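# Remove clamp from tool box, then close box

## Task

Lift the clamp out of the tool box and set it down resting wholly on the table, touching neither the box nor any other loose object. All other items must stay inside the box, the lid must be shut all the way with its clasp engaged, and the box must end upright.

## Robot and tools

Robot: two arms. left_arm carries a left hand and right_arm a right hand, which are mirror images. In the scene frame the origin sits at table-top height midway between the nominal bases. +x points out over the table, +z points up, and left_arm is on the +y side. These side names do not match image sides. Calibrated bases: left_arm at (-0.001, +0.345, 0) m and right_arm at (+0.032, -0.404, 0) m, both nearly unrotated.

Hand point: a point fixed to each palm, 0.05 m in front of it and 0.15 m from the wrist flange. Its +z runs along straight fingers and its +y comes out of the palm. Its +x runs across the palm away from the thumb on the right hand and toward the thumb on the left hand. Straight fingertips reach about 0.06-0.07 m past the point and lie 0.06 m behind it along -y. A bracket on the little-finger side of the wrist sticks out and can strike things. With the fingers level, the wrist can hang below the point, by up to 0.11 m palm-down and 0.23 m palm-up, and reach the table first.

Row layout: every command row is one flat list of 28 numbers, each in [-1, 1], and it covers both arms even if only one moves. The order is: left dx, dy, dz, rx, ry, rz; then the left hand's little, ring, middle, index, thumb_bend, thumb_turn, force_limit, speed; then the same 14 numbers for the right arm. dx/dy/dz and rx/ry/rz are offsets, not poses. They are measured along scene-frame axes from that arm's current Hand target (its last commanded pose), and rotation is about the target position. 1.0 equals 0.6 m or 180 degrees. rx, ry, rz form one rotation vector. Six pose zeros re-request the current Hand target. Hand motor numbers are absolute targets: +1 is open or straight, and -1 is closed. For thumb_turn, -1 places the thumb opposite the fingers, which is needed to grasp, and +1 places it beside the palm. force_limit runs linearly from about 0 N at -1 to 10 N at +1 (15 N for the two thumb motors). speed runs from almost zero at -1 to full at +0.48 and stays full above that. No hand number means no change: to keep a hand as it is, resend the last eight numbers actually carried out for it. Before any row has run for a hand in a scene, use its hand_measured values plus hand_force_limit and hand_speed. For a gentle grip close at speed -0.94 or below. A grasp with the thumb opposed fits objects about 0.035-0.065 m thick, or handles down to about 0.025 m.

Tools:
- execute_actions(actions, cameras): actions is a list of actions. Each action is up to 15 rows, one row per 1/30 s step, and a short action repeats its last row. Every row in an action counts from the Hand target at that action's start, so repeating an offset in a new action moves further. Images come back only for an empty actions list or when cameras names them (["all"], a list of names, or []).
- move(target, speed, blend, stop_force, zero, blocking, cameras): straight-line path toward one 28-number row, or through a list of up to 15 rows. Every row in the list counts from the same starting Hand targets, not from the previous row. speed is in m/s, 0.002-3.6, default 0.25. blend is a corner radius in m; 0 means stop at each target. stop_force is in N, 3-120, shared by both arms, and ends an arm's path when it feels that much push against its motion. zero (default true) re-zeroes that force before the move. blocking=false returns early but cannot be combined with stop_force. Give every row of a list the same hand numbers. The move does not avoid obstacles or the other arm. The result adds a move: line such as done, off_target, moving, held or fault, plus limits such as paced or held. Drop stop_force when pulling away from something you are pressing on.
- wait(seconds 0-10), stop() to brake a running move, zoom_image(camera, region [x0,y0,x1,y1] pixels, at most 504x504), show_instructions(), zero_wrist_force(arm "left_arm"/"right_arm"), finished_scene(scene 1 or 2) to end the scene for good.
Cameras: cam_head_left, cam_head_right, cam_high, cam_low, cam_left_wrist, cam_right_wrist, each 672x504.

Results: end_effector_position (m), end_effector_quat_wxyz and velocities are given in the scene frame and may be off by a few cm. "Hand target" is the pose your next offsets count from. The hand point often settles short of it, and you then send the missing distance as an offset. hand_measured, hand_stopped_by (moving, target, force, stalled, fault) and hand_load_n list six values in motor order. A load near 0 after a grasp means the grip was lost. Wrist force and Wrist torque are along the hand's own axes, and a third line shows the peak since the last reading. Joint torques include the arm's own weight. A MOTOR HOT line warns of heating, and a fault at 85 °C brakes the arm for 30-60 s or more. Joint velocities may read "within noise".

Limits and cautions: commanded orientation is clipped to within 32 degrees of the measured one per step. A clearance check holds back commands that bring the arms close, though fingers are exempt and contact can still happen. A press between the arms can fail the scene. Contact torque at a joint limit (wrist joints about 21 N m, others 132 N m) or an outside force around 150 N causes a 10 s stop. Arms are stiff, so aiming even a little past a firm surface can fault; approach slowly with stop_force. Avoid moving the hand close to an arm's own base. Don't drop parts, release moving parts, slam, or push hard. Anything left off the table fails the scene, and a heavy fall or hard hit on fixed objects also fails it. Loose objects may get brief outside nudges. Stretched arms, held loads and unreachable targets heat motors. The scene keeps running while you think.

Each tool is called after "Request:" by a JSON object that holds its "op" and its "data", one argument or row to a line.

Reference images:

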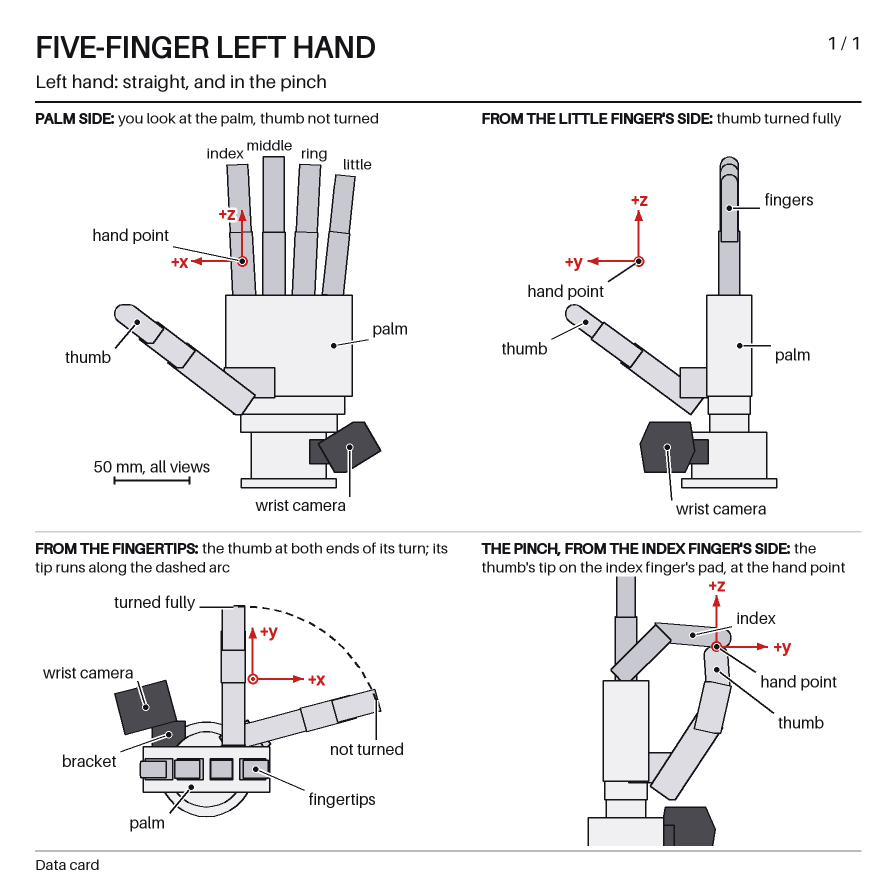

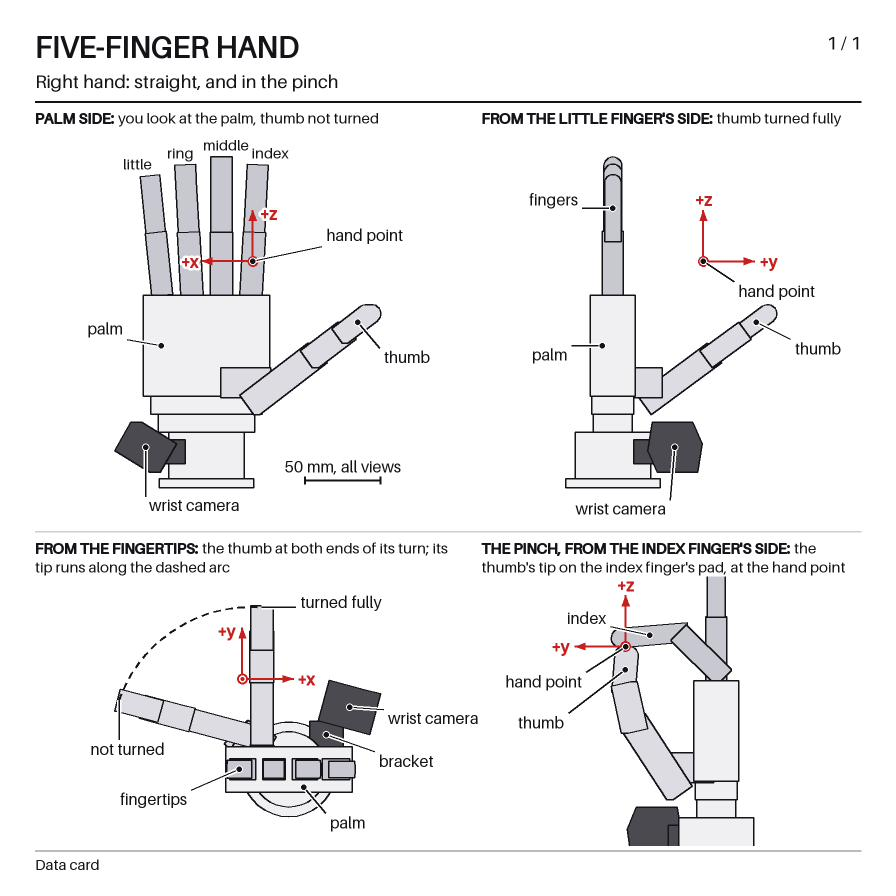

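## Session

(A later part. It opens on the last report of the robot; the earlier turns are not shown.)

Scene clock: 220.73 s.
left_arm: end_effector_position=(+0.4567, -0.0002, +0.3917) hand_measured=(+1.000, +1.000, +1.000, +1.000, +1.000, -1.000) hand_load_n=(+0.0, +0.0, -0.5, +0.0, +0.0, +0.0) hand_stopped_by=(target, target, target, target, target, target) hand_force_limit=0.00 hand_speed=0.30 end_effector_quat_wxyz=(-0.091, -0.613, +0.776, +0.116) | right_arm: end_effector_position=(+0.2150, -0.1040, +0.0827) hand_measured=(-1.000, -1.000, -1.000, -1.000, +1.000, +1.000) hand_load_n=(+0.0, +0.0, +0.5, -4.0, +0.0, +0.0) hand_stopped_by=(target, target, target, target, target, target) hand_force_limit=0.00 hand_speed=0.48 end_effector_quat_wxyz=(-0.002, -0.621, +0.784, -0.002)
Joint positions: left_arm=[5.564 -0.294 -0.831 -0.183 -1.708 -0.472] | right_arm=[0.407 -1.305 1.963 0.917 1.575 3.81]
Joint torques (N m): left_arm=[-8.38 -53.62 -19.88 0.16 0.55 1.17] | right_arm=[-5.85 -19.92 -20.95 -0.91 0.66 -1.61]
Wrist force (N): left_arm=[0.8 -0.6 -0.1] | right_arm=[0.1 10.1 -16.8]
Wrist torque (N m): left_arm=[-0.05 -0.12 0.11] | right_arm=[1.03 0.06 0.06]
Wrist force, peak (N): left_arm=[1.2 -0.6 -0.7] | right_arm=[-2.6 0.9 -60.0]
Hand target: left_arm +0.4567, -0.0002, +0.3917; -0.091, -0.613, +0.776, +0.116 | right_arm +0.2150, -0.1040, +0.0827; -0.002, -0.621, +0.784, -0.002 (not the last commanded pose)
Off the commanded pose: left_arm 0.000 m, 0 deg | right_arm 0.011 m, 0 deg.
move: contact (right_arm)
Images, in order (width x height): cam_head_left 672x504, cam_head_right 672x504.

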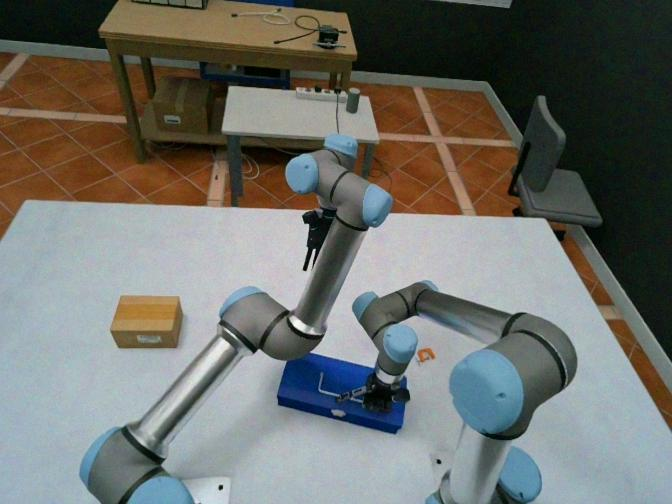

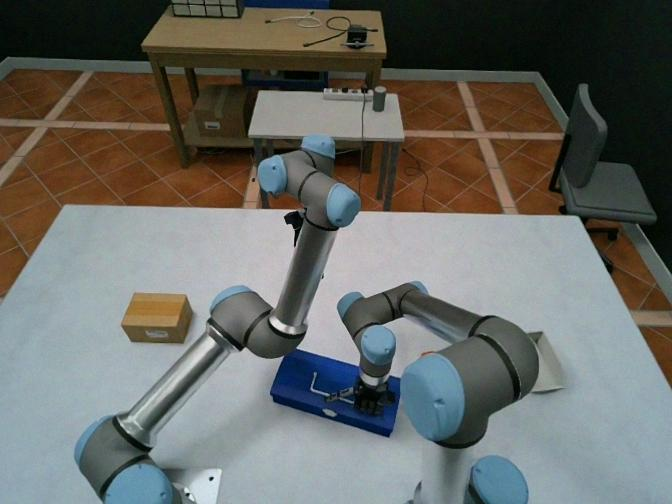

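Request:
{"op": "move", "data": {
  "target": [0,0,0,0,0,0,1,1,1,1,1,-1,0,0.3, -0.09,0.0,0.12,0,0,0,-1,-1,-1,-1,1,1,0,0.48],
  "speed": 0.2,
  "cameras": ["cam_head_right","cam_head_left","cam_left_wrist","cam_high"]
}}

Request:
{"op": "zoom_image", "data": {
  "camera": "cam_head_left",
  "region": [270, 340, 410, 440]
}}

Request:
{"op": "zoom_image", "data": {
  "camera": "cam_head_right",
  "region": [290, 370, 370, 430]
}}

Request:
{"op": "zoom_image", "data": {
  "camera": "cam_high",
  "region": [220, 150, 400, 260]
}}

Scene clock: 222.07 s.
left_arm: end_effector_position=(+0.4567, -0.0002, +0.3917) hand_measured=(+1.000, +1.000, +1.000, +1.000, +1.000, -1.000) hand_load_n=(+0.0, +0.0, +0.0, +0.0, -0.5, +0.0) hand_stopped_by=(target, target, target, target, target, target) hand_force_limit=0.00 hand_speed=0.30 end_effector_quat_wxyz=(-0.091, -0.613, +0.776, +0.116) | right_arm: end_effector_position=(+0.1611, -0.1040, +0.1547) hand_measured=(-1.000, -1.000, -1.000, -1.000, +1.000, +1.000) hand_load_n=(+0.0, +0.0, +0.0, +0.0, -0.5, -0.5) hand_stopped_by=(target, target, target, target, target, target) hand_force_limit=0.00 hand_speed=0.48 end_effector_quat_wxyz=(-0.002, -0.621, +0.784, -0.002)
Joint positions: left_arm=[5.564 -0.294 -0.831 -0.183 -1.708 -0.472] | right_arm=[0.489 -1.483 1.963 1.094 1.575 3.892]
Joint torques (N m): left_arm=[-8.64 -53.42 -19.84 0.12 0.59 1.05] | right_arm=[-3.55 -30.66 -12.2 4.43 1.19 -0.89]
Wrist force (N): left_arm=[1.0 -0.5 -0.6] | right_arm=[-1.2 0.3 -0.5]
Wrist torque (N m): left_arm=[0.00 -0.17 0.12] | right_arm=[0.03 0.15 -0.21]
Wrist force, peak (N): left_arm=[1.0 -0.5 -0.6] | right_arm=[0.5 10.4 -16.9]
Hand target: left_arm +0.4567, -0.0002, +0.3917; -0.091, -0.613, +0.776, +0.116 | right_arm +0.1610, -0.1040, +0.1547; -0.002, -0.621, +0.784, -0.002
Off the commanded pose: left_arm 0.000 m, 0 deg | right_arm 0.000 m, 0 deg.
move: done
camera_calibration:
cam_left_wrist: T_world_to_cam=[[0.84403, -0.486896, -0.224826, -0.300117], [-0.314131, -0.788619, 0.528584, -0.0550698], [-0.434667, -0.375516, -0.818567, 0.632395], [0, 0, 0, 1]] pos_world=[0.510889, 0.0479197, 0.479293]
Images, in order (width x height): cam_head_left 672x504, cam_head_right 672x504, cam_high 672x504, cam_left_wrist 672x504.

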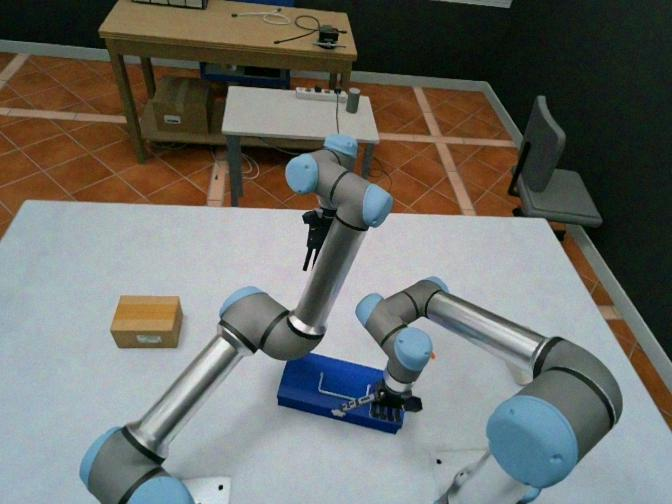

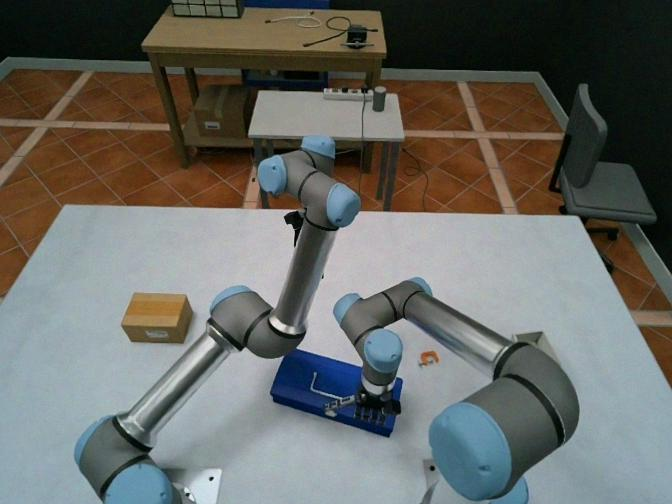

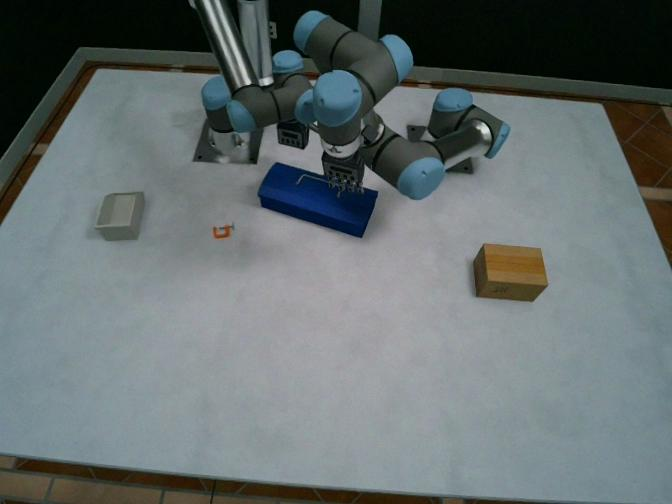

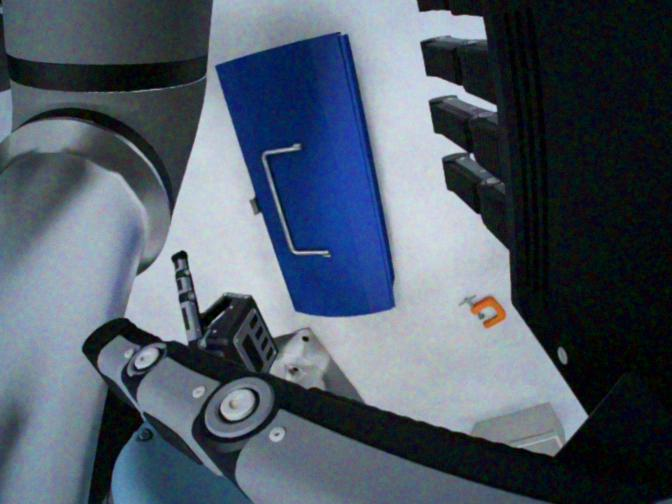

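Scaled by 3.600 from the camera's 672x504 image, which has a finer 960x720 frame.

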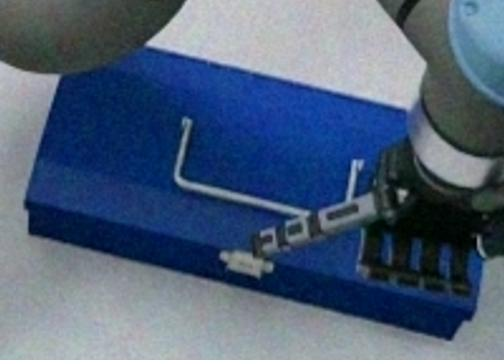

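Scaled by 6.300 from the camera's 672x504 image, which has a finer 960x720 frame.

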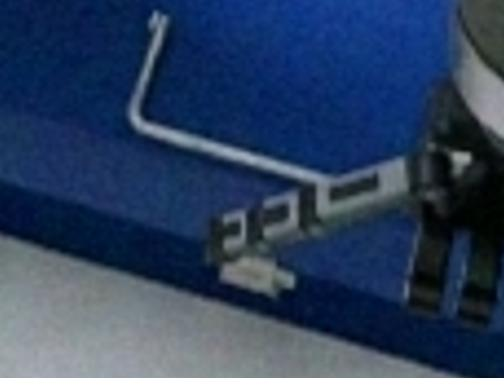

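Scaled by 2.800 from the camera's 672x504 image, which has a finer 960x720 frame.

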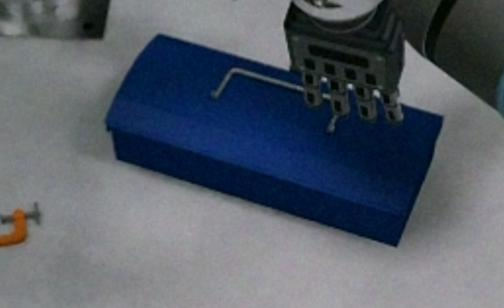

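Request:
{"op": "move", "data": {
  "target": [0,0,0,0,0,0,1,1,1,1,1,-1,0,0.3, 0,-0.2,0.15,0,0,0,-1,-1,-1,-1,1,1,0,0.48],
  "speed": 0.3,
  "cameras": ["cam_head_right","cam_head_left"]
}}

Request:
{"op": "zoom_image", "data": {
  "camera": "cam_head_left",
  "region": [300, 380, 380, 440]
}}

Request:
{"op": "zoom_image", "data": {
  "camera": "cam_head_right",
  "region": [290, 380, 370, 440]
}}

Scene clock: 223.40 s.
left_arm: end_effector_position=(+0.4567, -0.0002, +0.3917) hand_measured=(+1.000, +1.000, +1.000, +1.000, +1.000, -1.000) hand_load_n=(+0.0, +0.0, +0.0, +0.0, +0.0, +0.0) hand_stopped_by=(target, target, target, target, target, target) hand_force_limit=0.00 hand_speed=0.30 end_effector_quat_wxyz=(-0.091, -0.613, +0.776, +0.116) | right_arm: end_effector_position=(+0.1610, -0.2240, +0.2447) hand_measured=(-1.000, -1.000, -1.000, -1.000, +1.000, +1.000) hand_load_n=(+0.0, +0.0, +0.0, +0.0, +0.0, +0.0) hand_stopped_by=(target, target, target, target, target, target) hand_force_limit=0.00 hand_speed=0.48 end_effector_quat_wxyz=(-0.002, -0.621, +0.784, -0.002) end_effector_velocity=(+0.000, -0.001, +0.000) end_effector_angular_velocity=(+0.000, +0.002, +0.003)
Joint positions: left_arm=[5.564 -0.294 -0.831 -0.183 -1.708 -0.472] | right_arm=[-0.008 -1.807 2.015 1.365 1.576 3.394]
Joint velocities: left_arm=[within noise] | right_arm=[-0.002 0.001 0 0.001 0 -0.005]
Joint torques (N m): left_arm=[-8.15 -53.81 -20.62 0.13 0.47 1.03] | right_arm=[-8.18 -15.83 -18.2 4.92 1.1 -2.15]
Wrist force (N): left_arm=[0.8 -0.3 -0.2] | right_arm=[-1.2 0.4 -0.6]
Wrist torque (N m): left_arm=[0.00 -0.12 0.10] | right_arm=[0.06 0.14 -0.04]
Wrist force, peak (N): left_arm=[1.0 -0.7 -0.3] | right_arm=[-2.8 0.9 0.5]
Hand target: left_arm +0.4567, -0.0002, +0.3917; -0.091, -0.613, +0.776, +0.116 | right_arm +0.1610, -0.2240, +0.2447; -0.002, -0.621, +0.784, -0.002
Off the commanded pose: left_arm 0.000 m, 0 deg | right_arm 0.000 m, 0 deg.
move: done
Images, in order (width x height): cam_head_left 672x504, cam_head_right 672x504.

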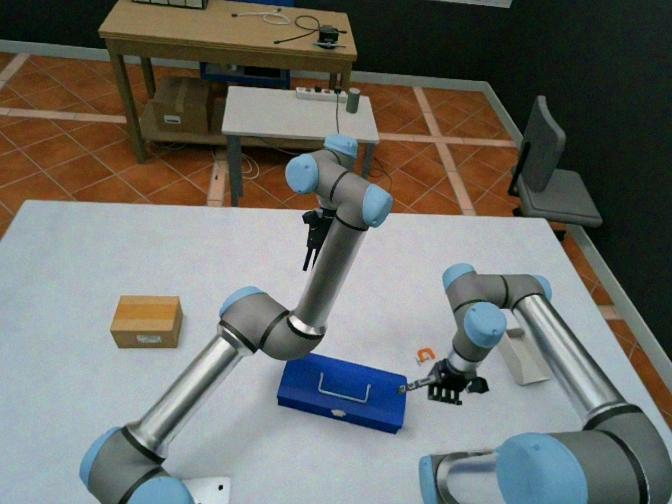

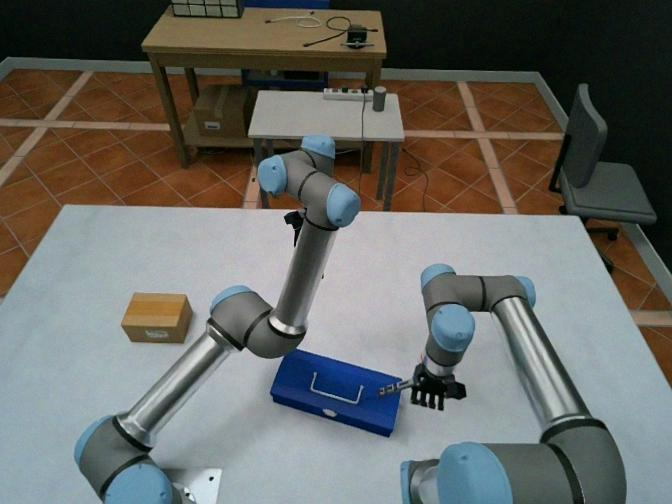

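Scaled by 6.300 from the camera's 672x504 image, which has a finer 960x720 frame.

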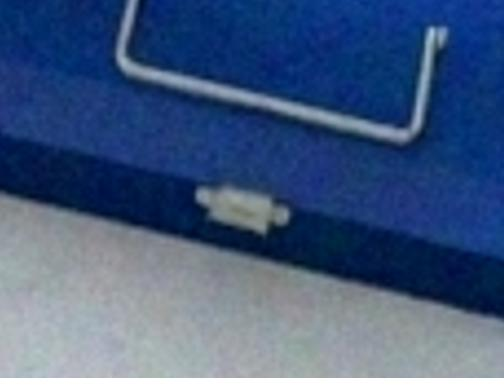

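Scaled by 6.300 from the camera's 672x504 image, which has a finer 960x720 frame.

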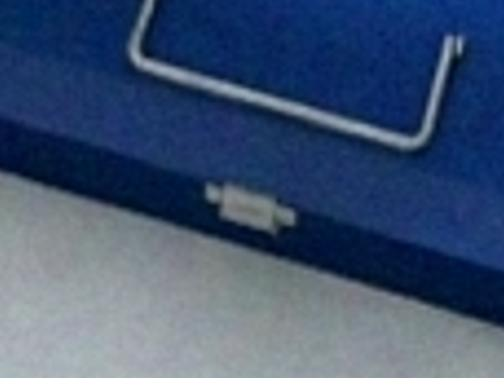

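Request:
{"op": "execute_actions", "data": {
  "actions": [],
  "cameras": ["cam_low","cam_head_left","cam_head_right","cam_right_wrist"]
}}

Request:
{"op": "zoom_image", "data": {
  "camera": "cam_low",
  "region": [260, 240, 400, 320]
}}

Request:
{"op": "zoom_image", "data": {
  "camera": "cam_head_right",
  "region": [260, 340, 420, 450]
}}

Scene clock: 224.60 s.
left_arm: end_effector_position=(+0.4567, -0.0002, +0.3917) hand_measured=(+1.000, +1.000, +1.000, +1.000, +1.000, -1.000) hand_load_n=(+0.0, +0.0, +0.0, +0.0, +0.0, +0.0) hand_stopped_by=(target, target, target, target, target, target) hand_force_limit=0.00 hand_speed=0.30 end_effector_quat_wxyz=(-0.091, -0.613, +0.776, +0.116) | right_arm: end_effector_position=(+0.1610, -0.2240, +0.2447) hand_measured=(-1.000, -1.000, -1.000, -1.000, +1.000, +1.000) hand_load_n=(+0.0, +0.0, +0.0, +0.5, +0.0, +0.0) hand_stopped_by=(target, target, target, target, target, target) hand_force_limit=0.00 hand_speed=0.48 end_effector_quat_wxyz=(-0.002, -0.621, +0.784, -0.002)
Joint positions: left_arm=[5.564 -0.294 -0.831 -0.183 -1.708 -0.472] | right_arm=[-0.008 -1.808 2.015 1.365 1.576 3.394]
Joint velocities: within noise
Joint torques (N m): left_arm=[-8.57 -53.93 -19.9 0.18 0.41 0.94] | right_arm=[-9.64 -20.17 -21.85 4.74 1.18 -2.14]
Wrist force (N): left_arm=[0.6 -0.3 -0.2] | right_arm=[-1.3 0.2 -0.6]
Wrist torque (N m): left_arm=[0.00 -0.09 0.10] | right_arm=[0.03 0.16 -0.06]
Wrist force, peak (N): left_arm=[1.0 -0.7 -0.4] | right_arm=[-1.4 0.4 -0.7]
Hand target: left_arm +0.4567, -0.0002, +0.3917; -0.091, -0.613, +0.776, +0.116 | right_arm +0.1610, -0.2240, +0.2447; -0.002, -0.621, +0.784, -0.002
Off the commanded pose: left_arm 0.000 m, 0 deg | right_arm 0.000 m, 0 deg.
camera_calibration:
cam_right_wrist: T_world_to_cam=[[-0.999159, 0.0182503, -0.0367169, 0.178029], [-0.00453413, 0.840809, 0.541313, 0.052866], [0.040751, 0.541024, -0.840019, 0.436122], [0, 0, 0, 1]] pos_world=[0.160346, -0.283652, 0.344271]
Images, in order (width x height): cam_head_left 672x504, cam_head_right 672x504, cam_low 672x504, cam_right_wrist 672x504.

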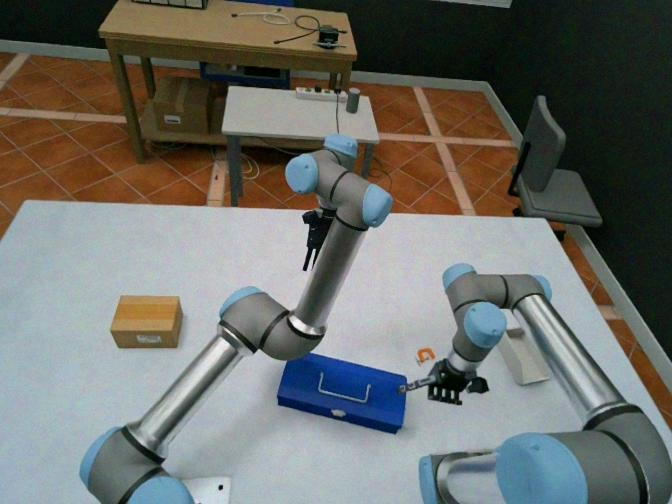

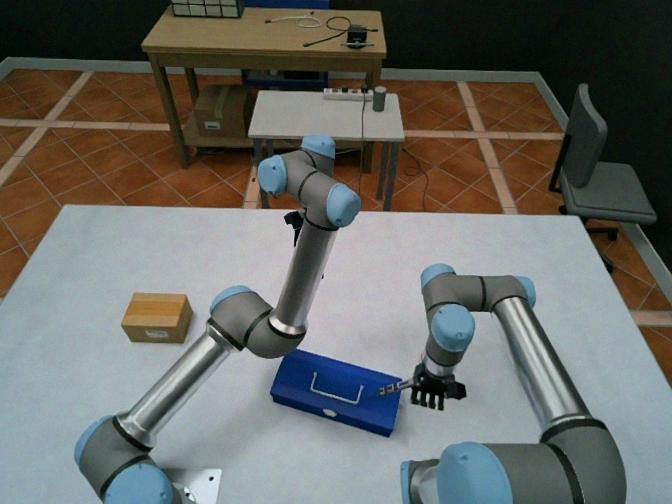

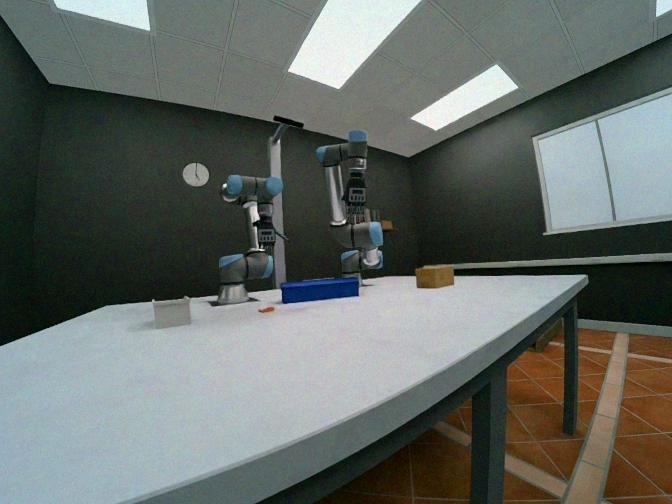

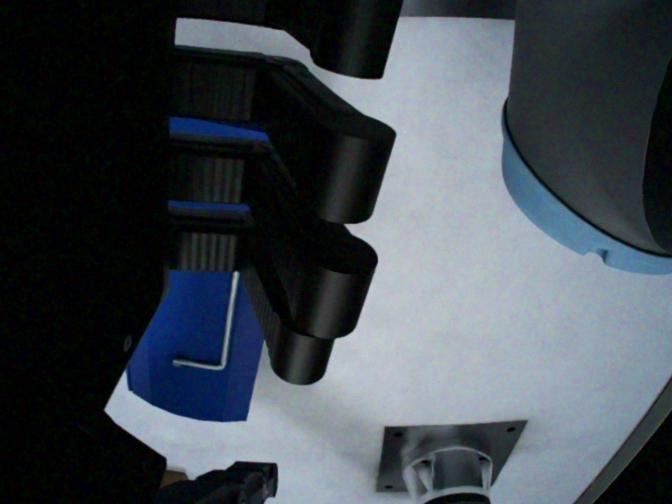

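Scaled by 3.600 from the camera's 672x504 image, which has a finer 960x720 frame.

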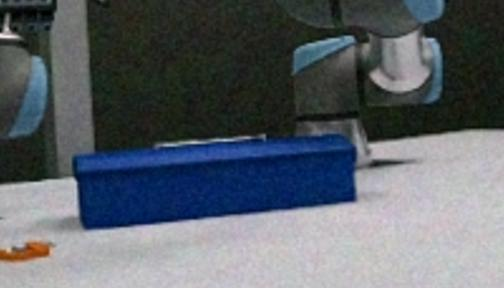

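Scaled by 3.150 from the camera's 672x504 image, which has a finer 960x720 frame.

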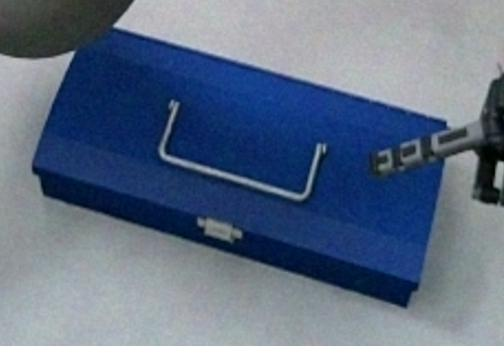

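Request:
{"op": "finished_scene", "data": {
  "scene": 1
}}

The scene is finished: the task was done.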